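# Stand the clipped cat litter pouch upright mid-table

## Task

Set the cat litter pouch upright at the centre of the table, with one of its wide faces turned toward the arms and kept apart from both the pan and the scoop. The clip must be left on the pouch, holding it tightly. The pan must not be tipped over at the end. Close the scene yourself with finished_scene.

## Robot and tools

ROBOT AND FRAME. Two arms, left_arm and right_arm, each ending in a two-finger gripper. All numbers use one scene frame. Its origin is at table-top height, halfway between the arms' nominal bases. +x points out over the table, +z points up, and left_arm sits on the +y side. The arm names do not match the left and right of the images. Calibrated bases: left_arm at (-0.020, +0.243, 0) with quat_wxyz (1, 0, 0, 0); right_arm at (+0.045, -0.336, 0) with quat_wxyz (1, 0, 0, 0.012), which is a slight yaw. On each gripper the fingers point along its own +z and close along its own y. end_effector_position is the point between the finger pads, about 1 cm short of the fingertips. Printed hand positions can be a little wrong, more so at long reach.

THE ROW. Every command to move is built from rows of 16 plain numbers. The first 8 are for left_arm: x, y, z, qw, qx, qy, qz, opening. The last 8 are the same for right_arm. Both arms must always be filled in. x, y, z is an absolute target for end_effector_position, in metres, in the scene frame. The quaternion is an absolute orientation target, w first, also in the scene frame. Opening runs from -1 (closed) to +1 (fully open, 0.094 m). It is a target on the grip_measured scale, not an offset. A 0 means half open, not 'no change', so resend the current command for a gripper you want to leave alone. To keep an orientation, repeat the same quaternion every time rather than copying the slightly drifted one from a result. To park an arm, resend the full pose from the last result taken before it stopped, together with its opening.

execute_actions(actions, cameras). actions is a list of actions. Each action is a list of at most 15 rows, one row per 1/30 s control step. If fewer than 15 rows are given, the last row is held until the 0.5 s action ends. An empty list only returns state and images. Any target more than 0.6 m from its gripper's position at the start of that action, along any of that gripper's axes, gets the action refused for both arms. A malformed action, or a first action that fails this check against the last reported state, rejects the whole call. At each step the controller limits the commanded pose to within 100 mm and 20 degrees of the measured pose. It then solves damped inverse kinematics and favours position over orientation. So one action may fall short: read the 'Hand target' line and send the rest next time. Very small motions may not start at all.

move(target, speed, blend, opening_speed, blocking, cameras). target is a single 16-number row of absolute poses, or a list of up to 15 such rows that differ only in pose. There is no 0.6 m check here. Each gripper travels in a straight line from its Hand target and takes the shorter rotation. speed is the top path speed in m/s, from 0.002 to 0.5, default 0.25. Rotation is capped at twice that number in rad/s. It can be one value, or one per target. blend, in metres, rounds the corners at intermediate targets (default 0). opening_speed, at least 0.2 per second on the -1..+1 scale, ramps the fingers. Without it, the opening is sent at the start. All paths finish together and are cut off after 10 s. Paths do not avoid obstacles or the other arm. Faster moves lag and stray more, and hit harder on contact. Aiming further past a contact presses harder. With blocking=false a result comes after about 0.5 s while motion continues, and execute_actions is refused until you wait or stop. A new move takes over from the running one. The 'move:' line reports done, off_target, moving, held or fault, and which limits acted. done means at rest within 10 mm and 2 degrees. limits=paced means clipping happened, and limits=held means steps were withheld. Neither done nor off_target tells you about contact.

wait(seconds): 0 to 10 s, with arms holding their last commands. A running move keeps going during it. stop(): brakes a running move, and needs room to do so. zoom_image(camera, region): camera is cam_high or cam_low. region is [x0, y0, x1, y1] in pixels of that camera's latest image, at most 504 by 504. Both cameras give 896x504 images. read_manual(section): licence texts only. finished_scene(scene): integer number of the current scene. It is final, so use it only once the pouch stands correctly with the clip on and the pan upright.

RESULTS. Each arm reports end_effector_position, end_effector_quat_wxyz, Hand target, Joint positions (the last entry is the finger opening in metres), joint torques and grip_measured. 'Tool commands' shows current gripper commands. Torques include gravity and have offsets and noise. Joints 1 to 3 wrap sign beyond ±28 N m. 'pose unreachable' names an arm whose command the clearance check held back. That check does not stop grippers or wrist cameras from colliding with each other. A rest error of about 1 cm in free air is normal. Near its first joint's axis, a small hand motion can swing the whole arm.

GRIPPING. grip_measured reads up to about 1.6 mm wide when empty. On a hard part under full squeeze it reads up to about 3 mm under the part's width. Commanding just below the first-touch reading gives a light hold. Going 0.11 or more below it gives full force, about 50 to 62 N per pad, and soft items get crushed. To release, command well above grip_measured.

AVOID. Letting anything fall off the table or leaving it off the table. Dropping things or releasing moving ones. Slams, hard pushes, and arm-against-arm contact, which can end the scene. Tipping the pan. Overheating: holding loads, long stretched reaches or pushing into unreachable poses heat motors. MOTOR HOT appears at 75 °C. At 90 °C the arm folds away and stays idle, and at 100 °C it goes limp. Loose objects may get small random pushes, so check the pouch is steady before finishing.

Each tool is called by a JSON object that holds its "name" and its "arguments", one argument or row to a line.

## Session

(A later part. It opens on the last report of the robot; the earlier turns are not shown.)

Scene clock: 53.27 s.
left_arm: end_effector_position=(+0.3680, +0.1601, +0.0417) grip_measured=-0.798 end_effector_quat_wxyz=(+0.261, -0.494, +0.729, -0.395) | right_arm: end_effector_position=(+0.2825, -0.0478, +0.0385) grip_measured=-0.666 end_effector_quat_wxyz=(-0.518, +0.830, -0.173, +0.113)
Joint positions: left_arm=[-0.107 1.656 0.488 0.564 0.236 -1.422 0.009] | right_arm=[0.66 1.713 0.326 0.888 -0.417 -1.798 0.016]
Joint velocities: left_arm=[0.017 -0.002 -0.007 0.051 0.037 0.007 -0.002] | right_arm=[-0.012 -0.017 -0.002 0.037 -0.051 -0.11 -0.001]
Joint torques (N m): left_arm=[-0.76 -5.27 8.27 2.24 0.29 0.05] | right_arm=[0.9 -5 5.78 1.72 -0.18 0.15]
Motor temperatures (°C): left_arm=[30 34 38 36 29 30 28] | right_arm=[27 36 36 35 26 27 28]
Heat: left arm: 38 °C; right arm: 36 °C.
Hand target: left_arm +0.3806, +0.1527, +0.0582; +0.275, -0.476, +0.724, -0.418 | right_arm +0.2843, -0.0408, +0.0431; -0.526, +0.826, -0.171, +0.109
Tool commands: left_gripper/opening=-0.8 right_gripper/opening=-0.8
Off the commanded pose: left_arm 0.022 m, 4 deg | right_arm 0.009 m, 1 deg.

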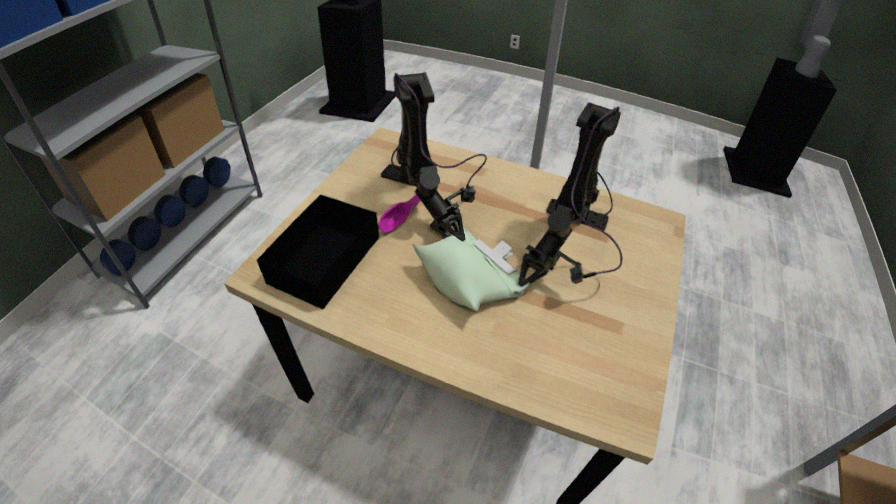

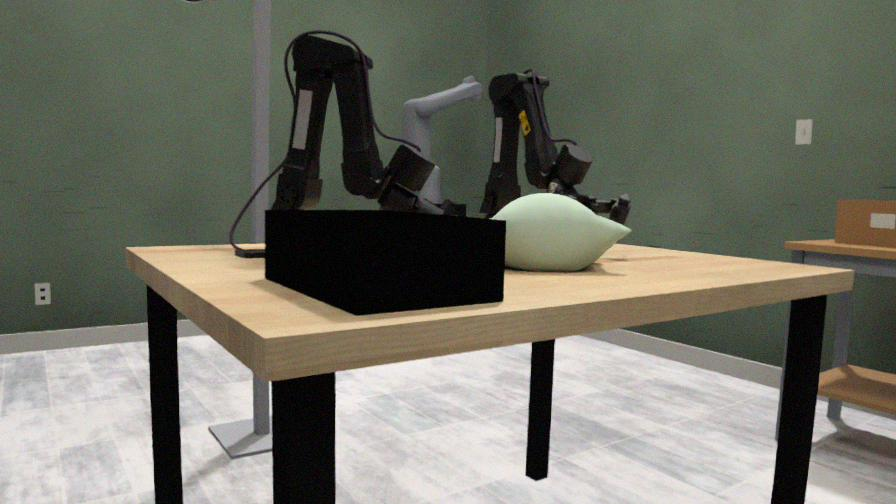

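{"name": "move", "arguments": {
  "target": [0.3806, 0.1527, 0.0582, 0.275, -0.476, 0.724, -0.418, -1.0, 0.2843, -0.0408, 0.0431, -0.526, 0.826, -0.171, 0.109, -0.95],
  "opening_speed": 0.4,
  "cameras": ["cam_high"]
}}

{"name": "zoom_image", "arguments": {
  "camera": "cam_high",
  "region": [390, 200, 590, 320]
}}

Scene clock: 54.27 s.
left_arm: end_effector_position=(+0.3676, +0.1593, +0.0417) grip_measured=-0.986 end_effector_quat_wxyz=(+0.260, -0.493, +0.730, -0.396) | right_arm: end_effector_position=(+0.2827, -0.0476, +0.0389) grip_measured=-0.666 end_effector_quat_wxyz=(-0.519, +0.830, -0.172, +0.114)
Joint positions: left_arm=[-0.107 1.656 0.488 0.563 0.241 -1.422 0.001] | right_arm=[0.66 1.713 0.326 0.89 -0.417 -1.798 0.016]
Joint velocities: left_arm=[0.007 0.007 0.032 -0.037 -0.007 -0.095 0] | right_arm=[-0.007 -0.012 -0.012 -0.11 0.022 0.037 0.001]
Joint torques (N m): left_arm=[-0.58 -5.46 7.92 2.24 0.24 0.04] | right_arm=[0.61 -5.14 5.67 1.72 -0.25 0.18]
Motor temperatures (°C): left_arm=[30 34 39 36 29 30 28] | right_arm=[27 36 36 35 26 27 28]
Heat: left arm: 39 °C; right arm: 36 °C.
Hand target: left_arm +0.3798, +0.1528, +0.0583; +0.275, -0.475, +0.724, -0.417 | right_arm +0.2842, -0.0410, +0.0432; -0.526, +0.826, -0.171, +0.109
Off the commanded pose: left_arm 0.022 m, 4 deg | right_arm 0.008 m, 1 deg.
move: off_target (left_arm)
Images, in order (width x height): cam_high 896x504.

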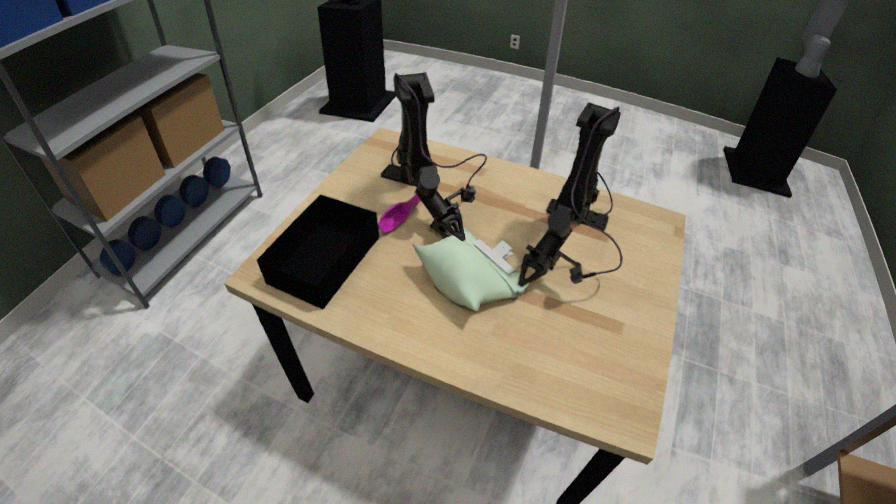

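Scaled by 2.520.

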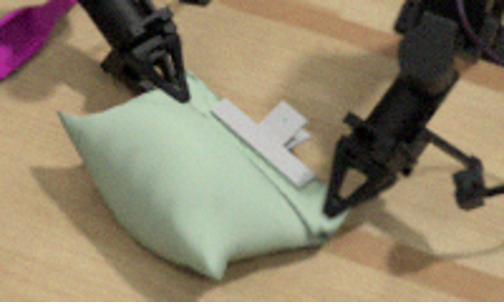

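{"name": "zoom_image", "arguments": {
  "camera": "cam_high",
  "region": [490, 250, 560, 310]
}}

{"name": "zoom_image", "arguments": {
  "camera": "cam_high",
  "region": [420, 205, 500, 265]
}}

Scaled by 7.200.

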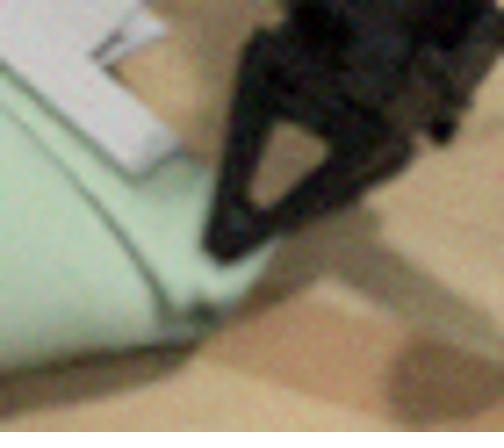

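Scaled by 6.300.

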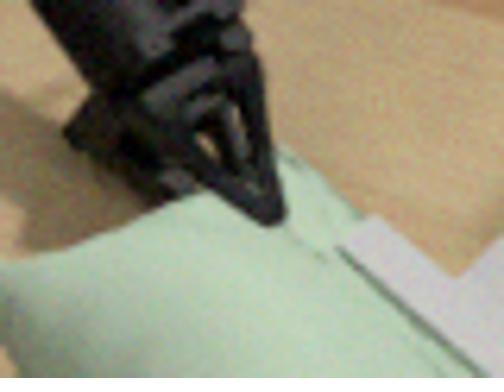

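{"name": "move", "arguments": {
  "target": [0.3798, 0.1528, 0.0883, 0.275, -0.476, 0.724, -0.418, -1.0, 0.2843, -0.0408, 0.0431, -0.526, 0.826, -0.171, 0.109, -0.95],
  "speed": 0.06,
  "cameras": ["cam_high"]
}}

{"name": "zoom_image", "arguments": {
  "camera": "cam_high",
  "region": [490, 250, 560, 310]
}}

Scene clock: 56.37 s.
left_arm: end_effector_position=(+0.3664, +0.1599, +0.0558) grip_measured=-0.986 end_effector_quat_wxyz=(+0.250, -0.499, +0.734, -0.386) | right_arm: end_effector_position=(+0.2825, -0.0476, +0.0390) grip_measured=-0.668 end_effector_quat_wxyz=(-0.519, +0.829, -0.173, +0.113)
Joint positions: left_arm=[-0.107 1.58 0.532 0.414 0.238 -1.421 0.001] | right_arm=[0.66 1.713 0.326 0.89 -0.418 -1.796 0.016]
Joint velocities: left_arm=[-0.022 -0.002 0.007 0.037 -0.007 0.007 -0.001] | right_arm=[-0.012 -0.017 -0.017 -0.051 -0.007 -0.007 0]
Joint torques (N m): left_arm=[-0.49 -8.7 8.88 2.02 0.28 0.05] | right_arm=[0.76 -4.92 5.74 1.73 -0.23 0.15]
Motor temperatures (°C): left_arm=[30 34 39 36 29 30 28] | right_arm=[27 36 36 35 26 27 28]
Heat: left arm: 39 °C; right arm: 36 °C.
Hand target: left_arm +0.3793, +0.1529, +0.0879; +0.275, -0.475, +0.724, -0.418 | right_arm +0.2841, -0.0410, +0.0432; -0.526, +0.826, -0.171, +0.109
Off the commanded pose: left_arm 0.036 m, 5 deg | right_arm 0.008 m, 1 deg.
move: off_target (left_arm)
Images, in order (width x height): cam_high 896x504.

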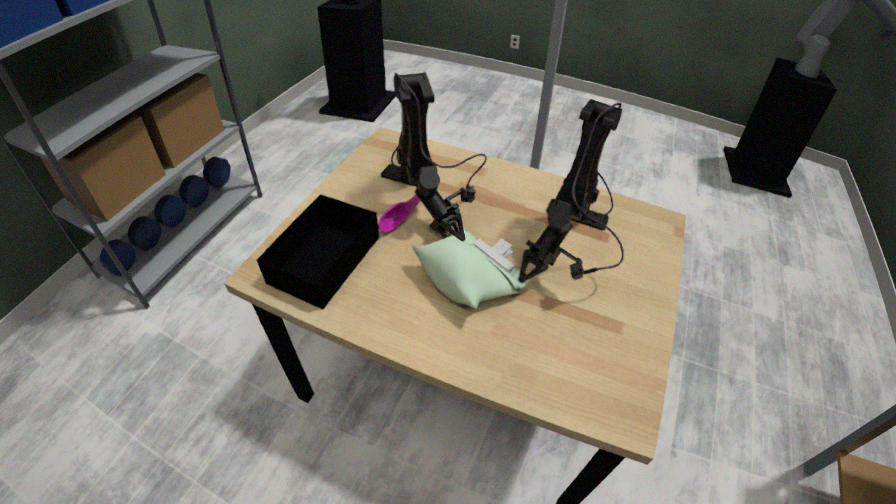

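Scaled by 7.200.

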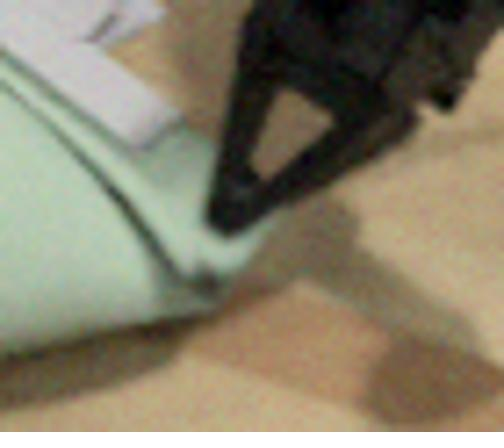

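{"name": "move", "arguments": {
  "target": [0.379, 0.153, 0.152, 0.2015, -0.5115, 0.7772, -0.3062, -1.0, 0.284, -0.041, 0.122, 0.5328, -0.7546, 0.3819, 0.0293, -0.95],
  "speed": 0.12
}}

{"name": "zoom_image", "arguments": {
  "camera": "cam_high",
  "region": [390, 190, 590, 310]
}}

Scene clock: 62.93 s.
left_arm: end_effector_position=(+0.3685, +0.1567, +0.1254) grip_measured=-0.986 end_effector_quat_wxyz=(+0.180, -0.525, +0.782, -0.283) | right_arm: end_effector_position=(+0.2783, -0.0484, +0.1038) grip_measured=-0.686 end_effector_quat_wxyz=(-0.516, +0.764, -0.385, -0.033)
Joint positions: left_arm=[-0.145 1.496 1.003 -0.411 0.169 -1.385 0.001] | right_arm=[0.665 1.351 0.455 0.361 -0.42 -1.277 0.015]
Joint velocities: left_arm=[-0.017 0.002 0.012 -0.095 0.022 -0.007 0.001] | right_arm=[-0.012 0.002 0.017 0.051 -0.037 -0.037 0]
Joint torques (N m): left_arm=[-0.36 -7.62 11.04 1.55 0.1 0.03] | right_arm=[0.83 -5.72 9.28 1.58 -0.09 0.21]
Motor temperatures (°C): left_arm=[30 36 39 37 29 30 28] | right_arm=[27 37 36 36 26 27 29]
Heat: left arm: 39 °C; right arm: 37 °C.
Hand target: left_arm +0.3785, +0.1529, +0.1523; +0.202, -0.513, +0.776, -0.306 | right_arm +0.2832, -0.0417, +0.1232; -0.533, +0.755, -0.382, -0.030
Off the commanded pose: left_arm 0.029 m, 4 deg | right_arm 0.020 m, 2 deg.
move: off_target (left_arm, right_arm)

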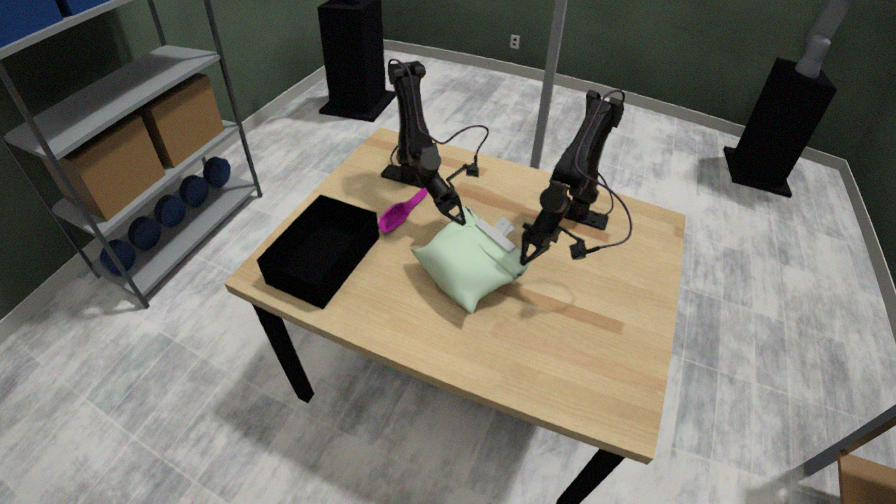

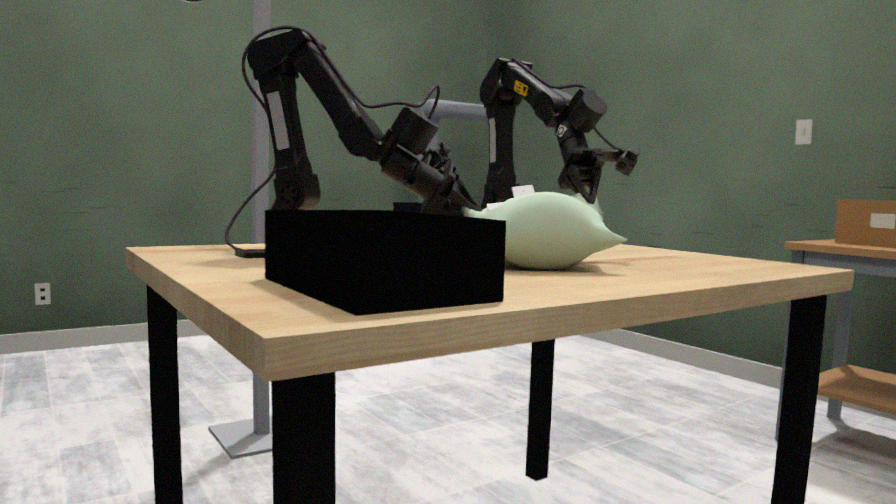

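Scaled by 2.520.

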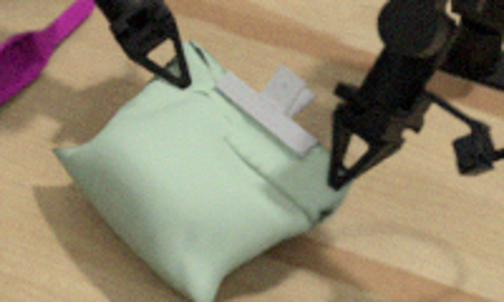

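{"name": "move", "arguments": {
  "target": [0.3765, 0.1553, 0.235, 0.1193, -0.5423, 0.8189, -0.1802, -1.0, 0.287, -0.041, 0.22, 0.4467, -0.4625, 0.7080, 0.2918, -0.95],
  "speed": 0.15
}}

{"name": "zoom_image", "arguments": {
  "camera": "cam_high",
  "region": [390, 170, 590, 310]
}}

{"name": "zoom_image", "arguments": {
  "camera": "cam_low",
  "region": [380, 120, 660, 290]
}}

Scene clock: 67.53 s.
left_arm: end_effector_position=(+0.3621, +0.1575, +0.2083) grip_measured=-0.986 end_effector_quat_wxyz=(+0.083, -0.551, +0.817, -0.147) | right_arm: end_effector_position=(+0.2754, -0.0486, +0.1784) grip_measured=-0.946 end_effector_quat_wxyz=(+0.396, -0.471, +0.734, +0.288)
Joint positions: left_arm=[-0.179 1.753 1.773 -1.264 0.095 -1.381 0.001] | right_arm=[0.665 1.197 0.746 -0.16 -0.431 -0.227 0.003]
Joint velocities: left_arm=[-0.017 -0.012 0.002 0.007 0.037 -0.007 0] | right_arm=[-0.007 0.007 -0.012 -0.007 -0.022 -0.037 0]
Joint torques (N m): left_arm=[-0.13 -8.61 11.89 1.28 -0.06 0.04] | right_arm=[-0.25 -6.52 11.49 1.87 -0.07 0.09]
Motor temperatures (°C): left_arm=[30 36 41 36 29 30 29] | right_arm=[27 37 38 37 26 27 29]
Heat: left arm: 41 °C; right arm: 38 °C.
Hand target: left_arm +0.3756, +0.1555, +0.2359; +0.120, -0.541, +0.813, -0.178 | right_arm +0.2843, -0.0435, +0.2205; +0.446, -0.463, +0.708, +0.292
Off the commanded pose: left_arm 0.030 m, 6 deg | right_arm 0.044 m, 7 deg.
move: off_target (left_arm, right_arm)

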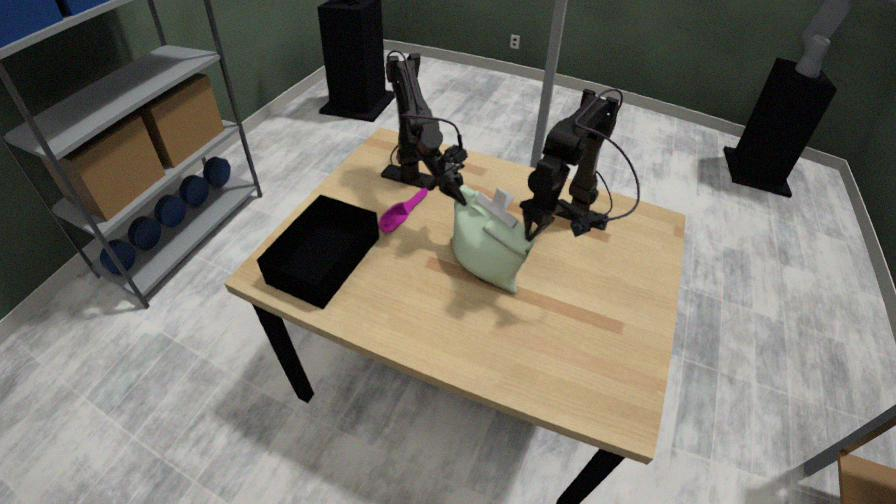

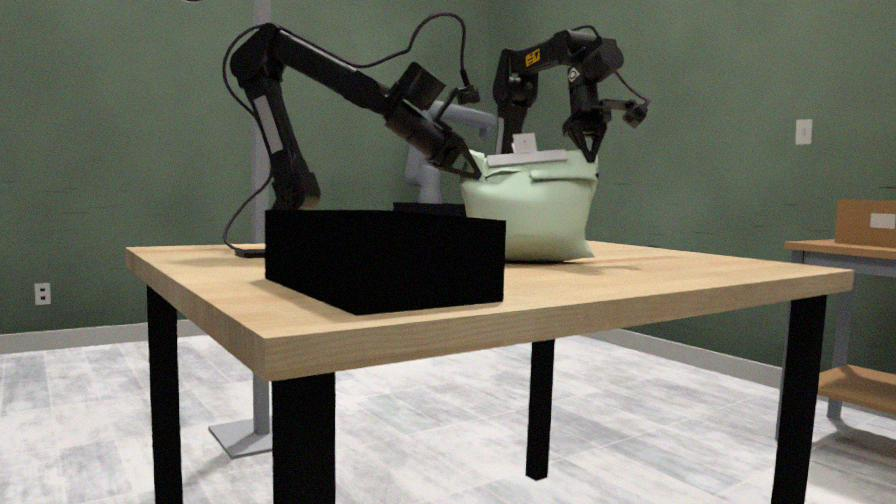

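Scaled by 2.520.

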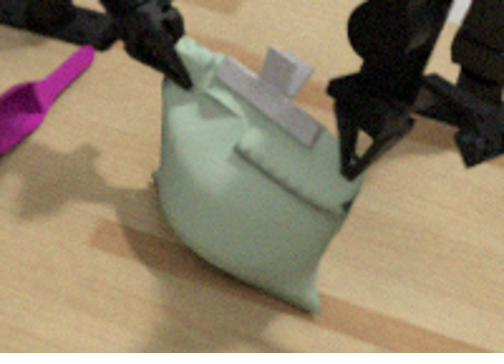

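Scaled by 1.800.

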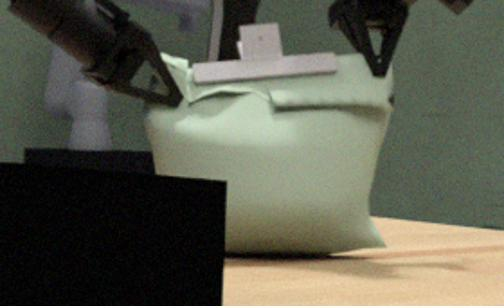

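{"name": "move", "arguments": {
  "target": [0.3765, 0.1553, 0.235, 0.1193, -0.5423, 0.8189, -0.1802, -1.0, 0.2845, -0.0433, 0.2205, 0.4467, -0.4625, 0.7080, 0.2918, -1.0],
  "speed": 0.1,
  "opening_speed": 0.5
}}

{"name": "zoom_image", "arguments": {
  "camera": "cam_high",
  "region": [440, 180, 540, 250]
}}

{"name": "zoom_image", "arguments": {
  "camera": "cam_low",
  "region": [440, 120, 620, 200]
}}

Scene clock: 68.60 s.
left_arm: end_effector_position=(+0.3615, +0.1577, +0.2081) grip_measured=-0.986 end_effector_quat_wxyz=(+0.082, -0.549, +0.819, -0.146) | right_arm: end_effector_position=(+0.2740, -0.0496, +0.1809) grip_measured=-0.981 end_effector_quat_wxyz=(+0.397, -0.471, +0.733, +0.288)
Joint positions: left_arm=[-0.179 1.753 1.773 -1.266 0.095 -1.376 0.001] | right_arm=[0.665 1.185 0.746 -0.167 -0.431 -0.226 0.001]
Joint velocities: left_arm=[-0.012 0.007 -0.002 -0.007 -0.081 -0.051 0.001] | right_arm=[-0.002 -0.007 -0.022 0.022 0.037 -0.007 0]
Joint torques (N m): left_arm=[0.09 -8.94 11.32 1.35 0.05 0.12] | right_arm=[-0.35 -6.49 11.1 1.92 -0.08 0.09]
Motor temperatures (°C): left_arm=[30 36 41 36 29 30 29] | right_arm=[27 37 38 37 26 27 29]
Heat: left arm: 41 °C; right arm: 38 °C.
Hand target: left_arm +0.3751, +0.1554, +0.2349; +0.118, -0.538, +0.815, -0.180 | right_arm +0.2823, -0.0452, +0.2206; +0.446, -0.463, +0.708, +0.292
Off the commanded pose: left_arm 0.031 m, 6 deg | right_arm 0.041 m, 6 deg.
move: off_target (left_arm, right_arm)

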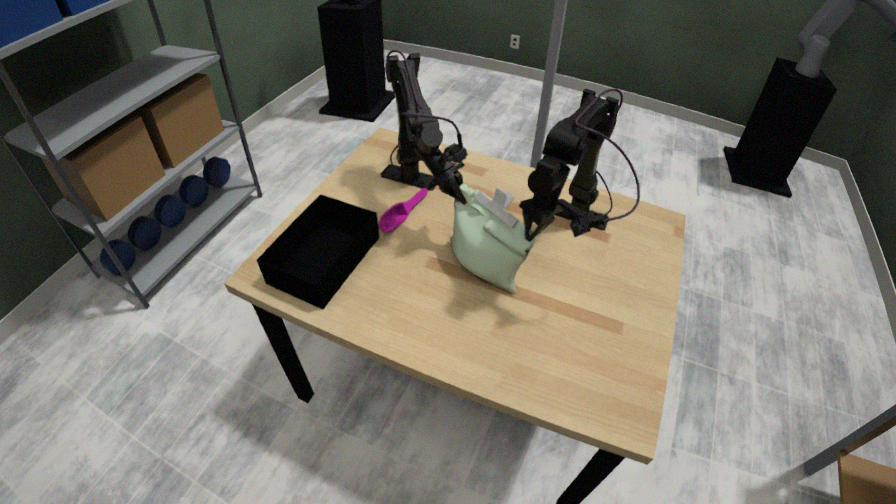

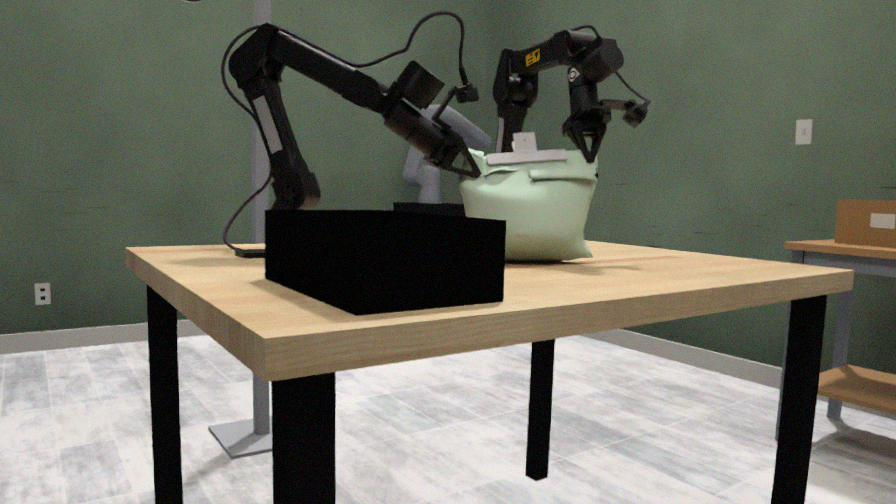

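Scaled by 5.040.

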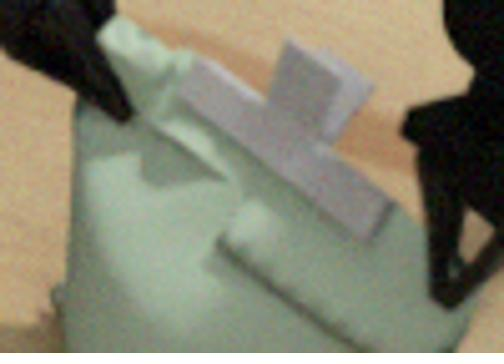

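Scaled by 2.800.

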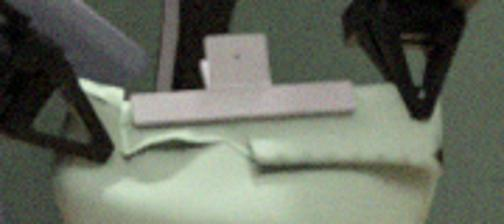

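{"name": "move", "arguments": {
  "target": [
    [0.3765, 0.1553, 0.246, 0.1193, -0.5423, 0.8189, -0.1802, -1.0, 0.2845, -0.0433, 0.243, 0.4467, -0.4625, 0.7080, 0.2918, -1.0],
    [0.2635, 0.1054, 0.243, 0.1106, -0.6984, 0.6984, -0.1106, -1.0, 0.2616, -0.1082, 0.24, 0.3773, -0.5980, 0.5980, 0.3773, -1.0]
  ],
  "speed": 0.1,
  "blend": 0.015
}}

{"name": "zoom_image", "arguments": {
  "camera": "cam_high",
  "region": [400, 140, 560, 280]
}}

{"name": "zoom_image", "arguments": {
  "camera": "cam_low",
  "region": [380, 120, 660, 290]
}}

Scene clock: 72.73 s.
left_arm: end_effector_position=(+0.2667, +0.1067, +0.2267) grip_measured=-0.986 end_effector_quat_wxyz=(-0.100, +0.703, -0.699, +0.081) | right_arm: end_effector_position=(+0.2531, -0.1191, +0.2059) grip_measured=-0.982 end_effector_quat_wxyz=(+0.334, -0.592, +0.637, +0.364)
Joint positions: left_arm=[-0.532 1.599 1.703 -1.466 -0.154 -2.093 0.001] | right_arm=[0.267 1.249 0.976 -0.856 -0.969 -0.971 0.001]
Joint velocities: left_arm=[-0.007 -0.017 0.022 -0.037 0.066 -0.007 -0.001] | right_arm=[-0.012 -0.007 0.007 -0.051 -0.007 -0.051 -0.001]
Joint torques (N m): left_arm=[-1.09 -9.63 6.84 0.82 -0.29 -0.04] | right_arm=[-0.81 -4.22 11.49 1.13 -1.39 -0.03]
Motor temperatures (°C): left_arm=[30 38 41 36 29 30 29] | right_arm=[27 37 40 37 26 27 29]
Heat: left arm: 41 °C; right arm: 40 °C.
Hand target: left_arm +0.2629, +0.1075, +0.2431; -0.114, +0.698, -0.698, +0.107 | right_arm +0.2598, -0.1118, +0.2394; -0.379, +0.599, -0.599, -0.374
Off the commanded pose: left_arm 0.017 m, 4 deg | right_arm 0.037 m, 7 deg.
move: off_target (left_arm, right_arm); blend cut to 0.0113 m at target 1

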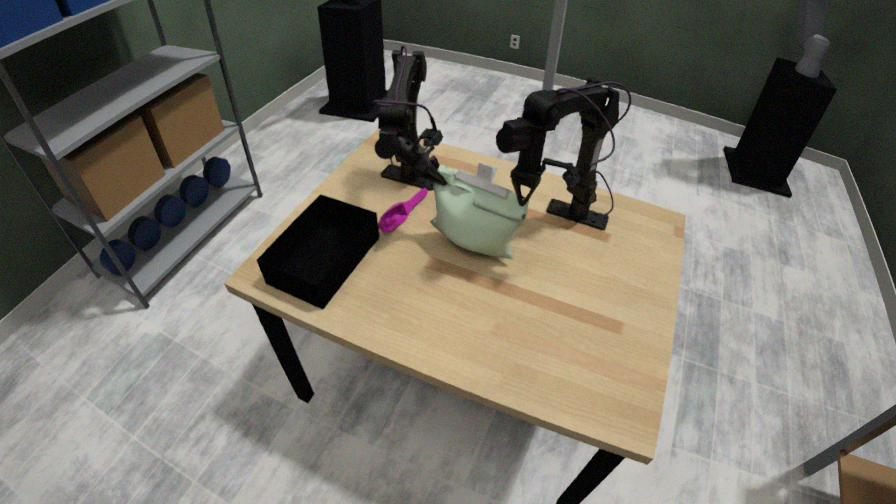

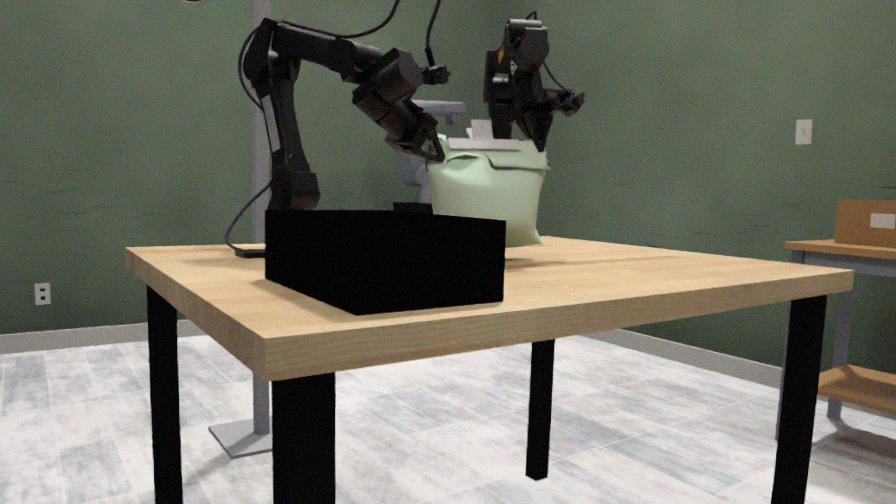

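Scaled by 3.150.

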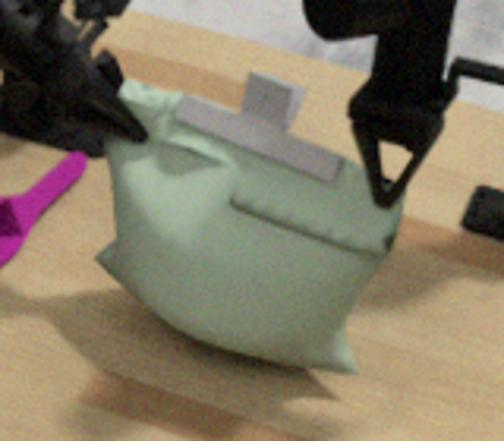

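Scaled by 1.800.

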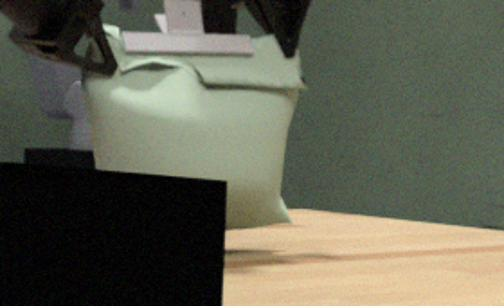

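{"name": "move", "arguments": {
  "target": [0.252, 0.108, 0.203, 0.1106, -0.6984, 0.6984, -0.1106, -1.0, 0.2595, -0.103, 0.203, 0.3773, -0.5980, 0.5980, 0.3773, -1.0],
  "speed": 0.05
}}

{"name": "zoom_image", "arguments": {
  "camera": "cam_high",
  "region": [400, 140, 560, 280]
}}

{"name": "zoom_image", "arguments": {
  "camera": "cam_low",
  "region": [380, 120, 660, 290]
}}

Scene clock: 74.63 s.
left_arm: end_effector_position=(+0.2506, +0.1129, +0.1929) grip_measured=-0.986 end_effector_quat_wxyz=(-0.102, +0.704, -0.698, +0.083) | right_arm: end_effector_position=(+0.2590, -0.1153, +0.1881) grip_measured=-0.982 end_effector_quat_wxyz=(+0.344, -0.593, +0.632, +0.360)
Joint positions: left_arm=[-0.545 1.494 1.461 -1.325 -0.159 -2.108 0.001] | right_arm=[0.275 1.263 0.903 -0.73 -0.967 -0.952 0.001]
Joint velocities: left_arm=[0.012 0.017 0.012 0.022 0.066 0.037 0.001] | right_arm=[0.012 -0.017 0.002 -0.022 0.037 -0.007 0]
Joint torques (N m): left_arm=[-0.92 -7.71 6.35 1.07 -0.14 0.05] | right_arm=[1.26 -4.3 6.2 1.62 -1.26 0.06]
Motor temperatures (°C): left_arm=[30 38 40 35 29 30 29] | right_arm=[27 37 40 37 27 27 29]
Heat: left arm: 40 °C; right arm: 40 °C.
Hand target: left_arm +0.2516, +0.1084, +0.2028; -0.110, +0.698, -0.699, +0.110 | right_arm +0.2580, -0.1049, +0.2034; -0.374, +0.601, -0.597, -0.378
Off the commanded pose: left_arm 0.011 m, 3 deg | right_arm 0.019 m, 6 deg.
move: off_target (left_arm, right_arm)

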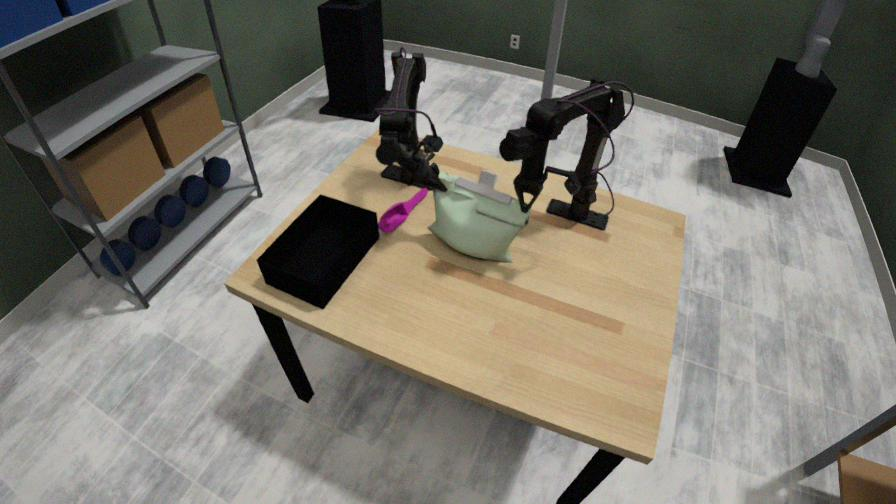

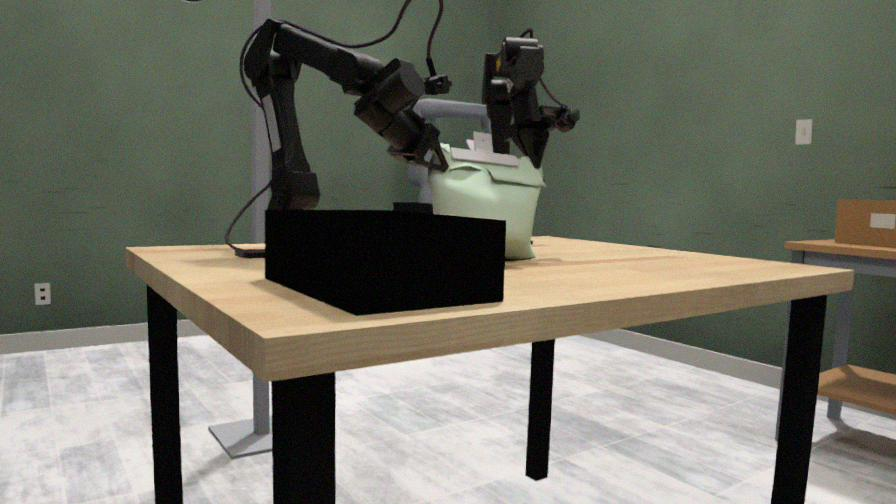

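Scaled by 3.150.

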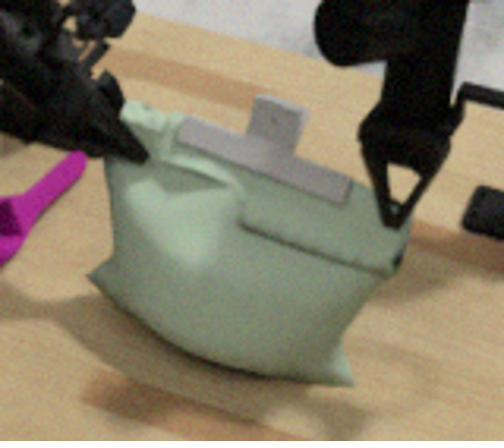

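Scaled by 1.800.

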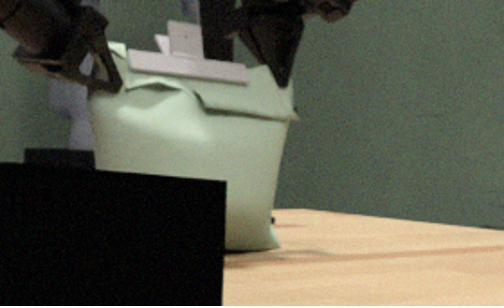

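{"name": "move", "arguments": {
  "target": [0.268, 0.114, 0.172, 0.1106, -0.6984, 0.6984, -0.1106, -1.0, 0.2685, -0.098, 0.175, 0.3773, -0.5980, 0.5980, 0.3773, -1.0],
  "speed": 0.05
}}

{"name": "zoom_image", "arguments": {
  "camera": "cam_high",
  "region": [400, 140, 560, 280]
}}

{"name": "zoom_image", "arguments": {
  "camera": "cam_low",
  "region": [380, 120, 660, 290]
}}

Scene clock: 76.50 s.
left_arm: end_effector_position=(+0.2697, +0.1156, +0.1727) grip_measured=-0.986 end_effector_quat_wxyz=(-0.113, +0.703, -0.694, +0.106) | right_arm: end_effector_position=(+0.2741, -0.1107, +0.1697) grip_measured=-0.982 end_effector_quat_wxyz=(-0.363, +0.594, -0.626, -0.352)
Joint positions: left_arm=[-0.506 1.491 1.363 -1.175 -0.16 -2.069 0.001] | right_arm=[0.275 1.309 0.842 -0.565 -0.967 -0.931 0.001]
Joint velocities: left_arm=[-0.002 0.012 -0.002 -0.022 -0.051 0.007 -0.002] | right_arm=[0.012 -0.022 -0.007 -0.022 0.037 0.051 -0.001]
Joint torques (N m): left_arm=[-0.12 -6.12 5.57 1.08 -0.02 0.13] | right_arm=[1.96 -3.58 5.52 1.51 -1.22 0.07]
Motor temperatures (°C): left_arm=[30 37 40 35 29 30 29] | right_arm=[27 37 39 37 27 27 29]
Heat: left arm: 40 °C; right arm: 39 °C.
Hand target: left_arm +0.2680, +0.1138, +0.1717; -0.110, +0.698, -0.699, +0.111 | right_arm +0.2678, -0.0995, +0.1751; -0.375, +0.600, -0.598, -0.377
Off the commanded pose: left_arm 0.002 m, 1 deg | right_arm 0.015 m, 5 deg.
move: off_target (right_arm)

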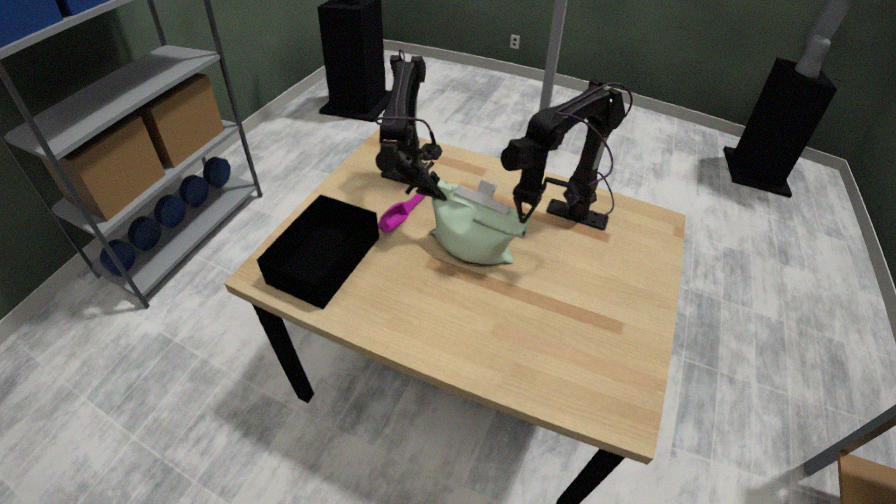

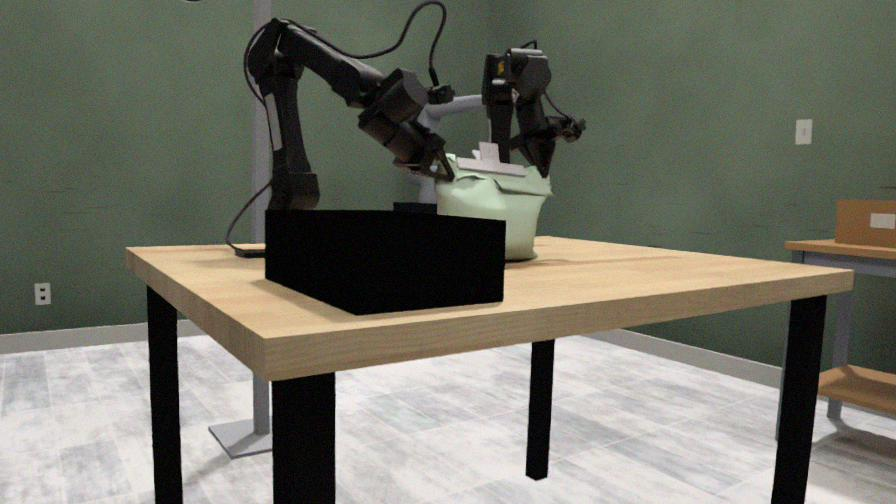

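Scaled by 3.150.

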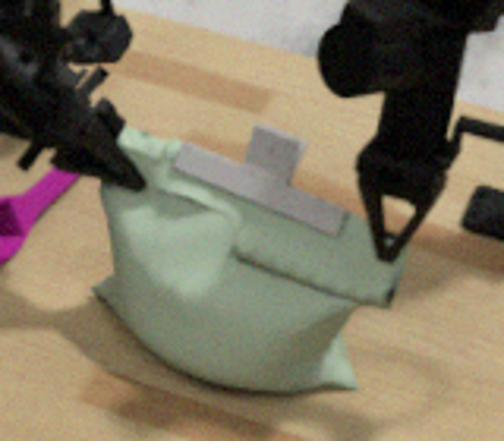

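Scaled by 1.800.

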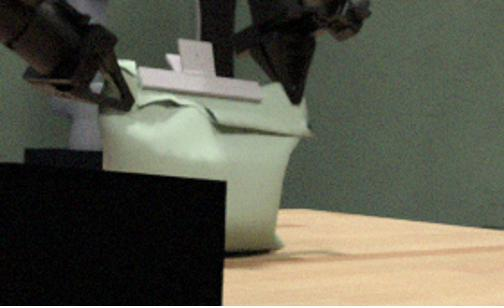

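{"name": "move", "arguments": {
  "target": [0.272, 0.114, 0.149, 0.1106, -0.6984, 0.6984, -0.1106, -1.0, 0.269, -0.098, 0.153, 0.3773, -0.5980, 0.5980, 0.3773, -1.0],
  "speed": 0.05
}}

{"name": "zoom_image", "arguments": {
  "camera": "cam_high",
  "region": [400, 140, 560, 280]
}}

{"name": "zoom_image", "arguments": {
  "camera": "cam_low",
  "region": [380, 120, 660, 290]
}}

Scene clock: 77.77 s.
left_arm: end_effector_position=(+0.2750, +0.1173, +0.1528) grip_measured=-0.986 end_effector_quat_wxyz=(-0.120, +0.703, -0.693, +0.109) | right_arm: end_effector_position=(+0.2781, -0.1069, +0.1581) grip_measured=-0.983 end_effector_quat_wxyz=(-0.383, +0.595, -0.611, -0.355)
Joint positions: left_arm=[-0.499 1.491 1.28 -1.08 -0.169 -2.06 0.001] | right_arm=[0.275 1.329 0.778 -0.43 -0.991 -0.92 0.001]
Joint velocities: left_arm=[0.022 -0.022 -0.007 -0.007 -0.022 0.037 0] | right_arm=[-0.007 -0.002 -0.017 -0.095 0.022 0.007 0]
Joint torques (N m): left_arm=[-0.38 -5.56 5.48 1.01 0.03 0.12] | right_arm=[2.18 -2.97 4.64 1.38 -0.91 0.06]
Motor temperatures (°C): left_arm=[30 37 40 35 29 30 29] | right_arm=[27 37 39 37 27 27 29]
Heat: left arm: 40 °C; right arm: 39 °C.
Hand target: left_arm +0.2717, +0.1142, +0.1490; -0.110, +0.698, -0.698, +0.110 | right_arm +0.2687, -0.0988, +0.1532; -0.376, +0.599, -0.598, -0.377
Off the commanded pose: left_arm 0.006 m, 1 deg | right_arm 0.014 m, 3 deg.
move: off_target (right_arm)

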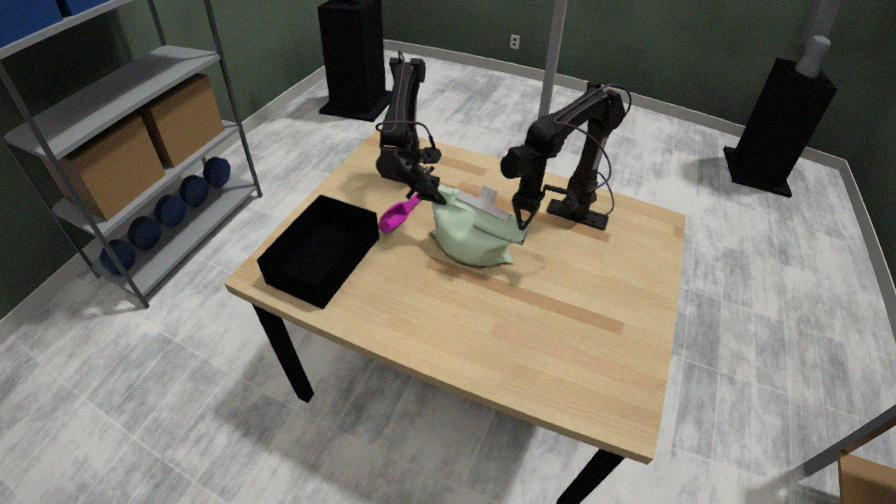

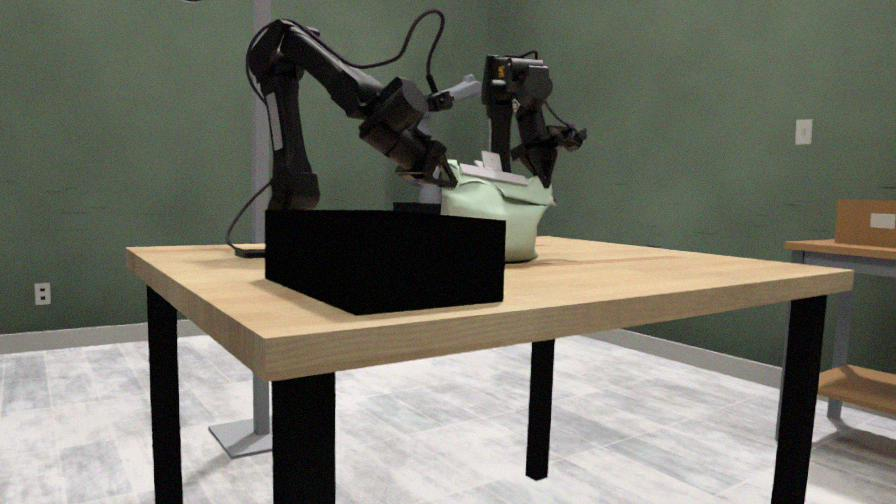

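Scaled by 3.150.

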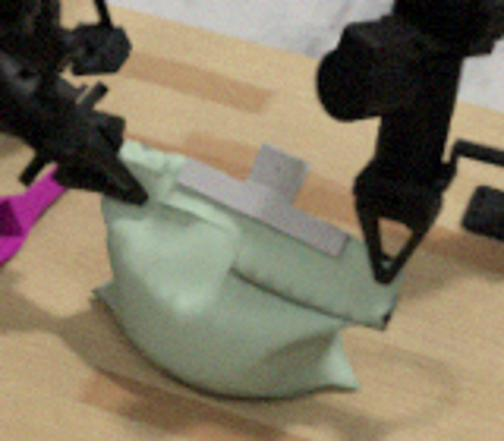

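Scaled by 1.800.

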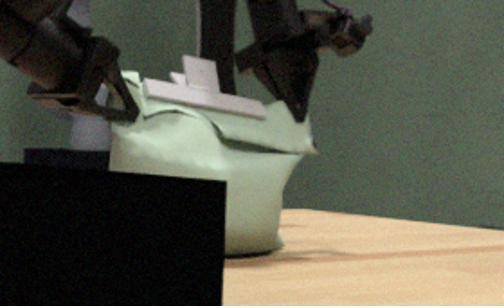

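{"name": "move", "arguments": {
  "target": [0.274, 0.116, 0.150, 0.1106, -0.6984, 0.6984, -0.1106, -1.0, 0.275, -0.109, 0.157, 0.3800, -0.5960, 0.6050, 0.3650, -1.0],
  "speed": 0.05
}}

{"name": "zoom_image", "arguments": {
  "camera": "cam_high",
  "region": [420, 170, 540, 280]
}}

Scene clock: 79.17 s.
left_arm: end_effector_position=(+0.2766, +0.1170, +0.1531) grip_measured=-0.986 end_effector_quat_wxyz=(-0.118, +0.701, -0.694, +0.112) | right_arm: end_effector_position=(+0.2792, -0.1106, +0.1581) grip_measured=-0.983 end_effector_quat_wxyz=(-0.387, +0.597, -0.608, -0.353)
Joint positions: left_arm=[-0.493 1.491 1.28 -1.073 -0.162 -2.051 0.001] | right_arm=[0.259 1.329 0.777 -0.441 -1 -0.947 0.001]
Joint velocities: left_arm=[-0.007 0.007 0.012 -0.037 0.037 -0.051 0] | right_arm=[-0.002 0.007 0.002 0.037 -0.066 -0.066 0]
Joint torques (N m): left_arm=[0.1 -5.08 6.12 0.93 0.03 0.07] | right_arm=[0.35 -3.54 6.24 0.93 -0.77 -0.04]
Motor temperatures (°C): left_arm=[30 36 40 35 29 30 29] | right_arm=[27 37 39 37 27 27 29]
Heat: left arm: 40 °C; right arm: 39 °C.
Hand target: left_arm +0.2740, +0.1160, +0.1501; -0.111, +0.699, -0.698, +0.111 | right_arm +0.2750, -0.1091, +0.1570; -0.380, +0.596, -0.606, -0.365
Off the commanded pose: left_arm 0.004 m, 1 deg | right_arm 0.005 m, 2 deg.
move: done

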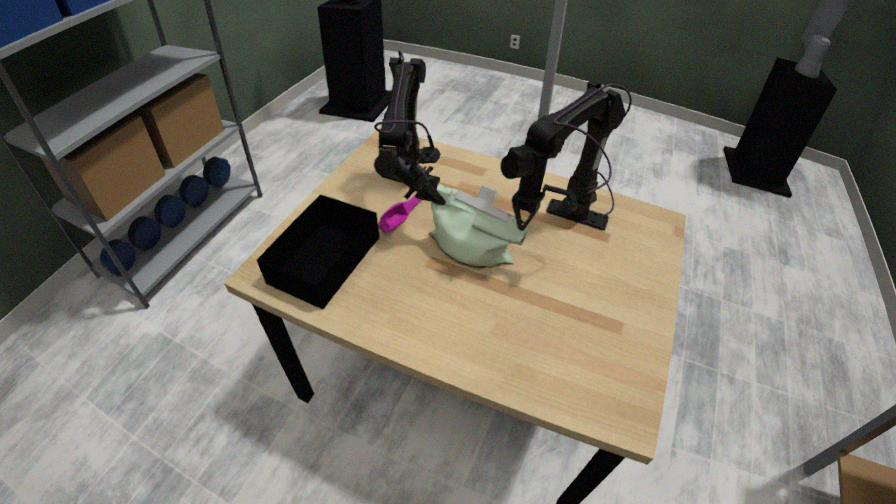

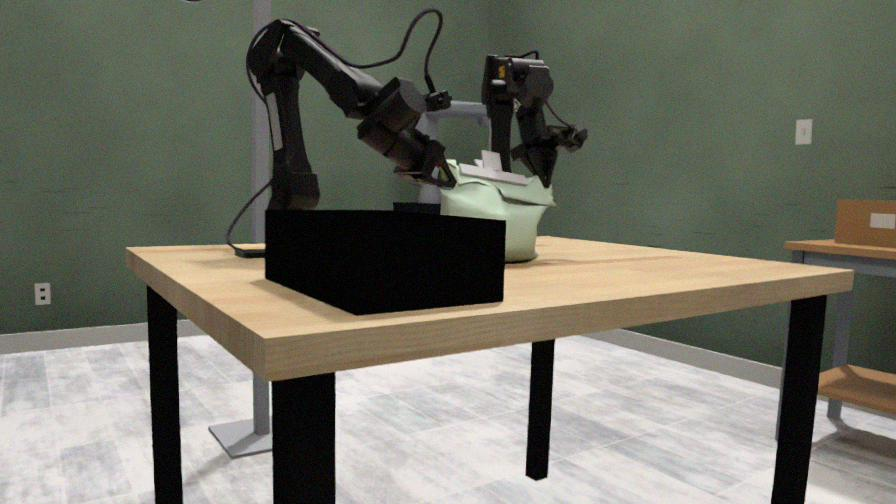

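Scaled by 4.200.

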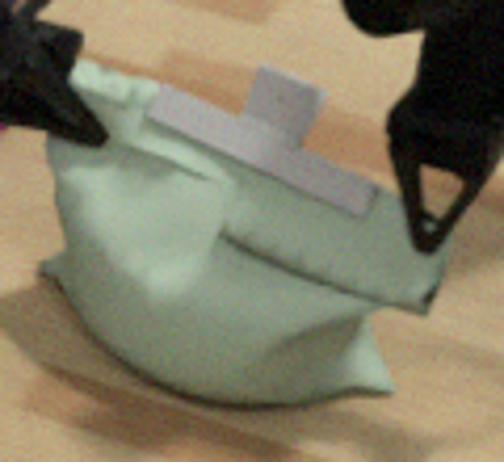

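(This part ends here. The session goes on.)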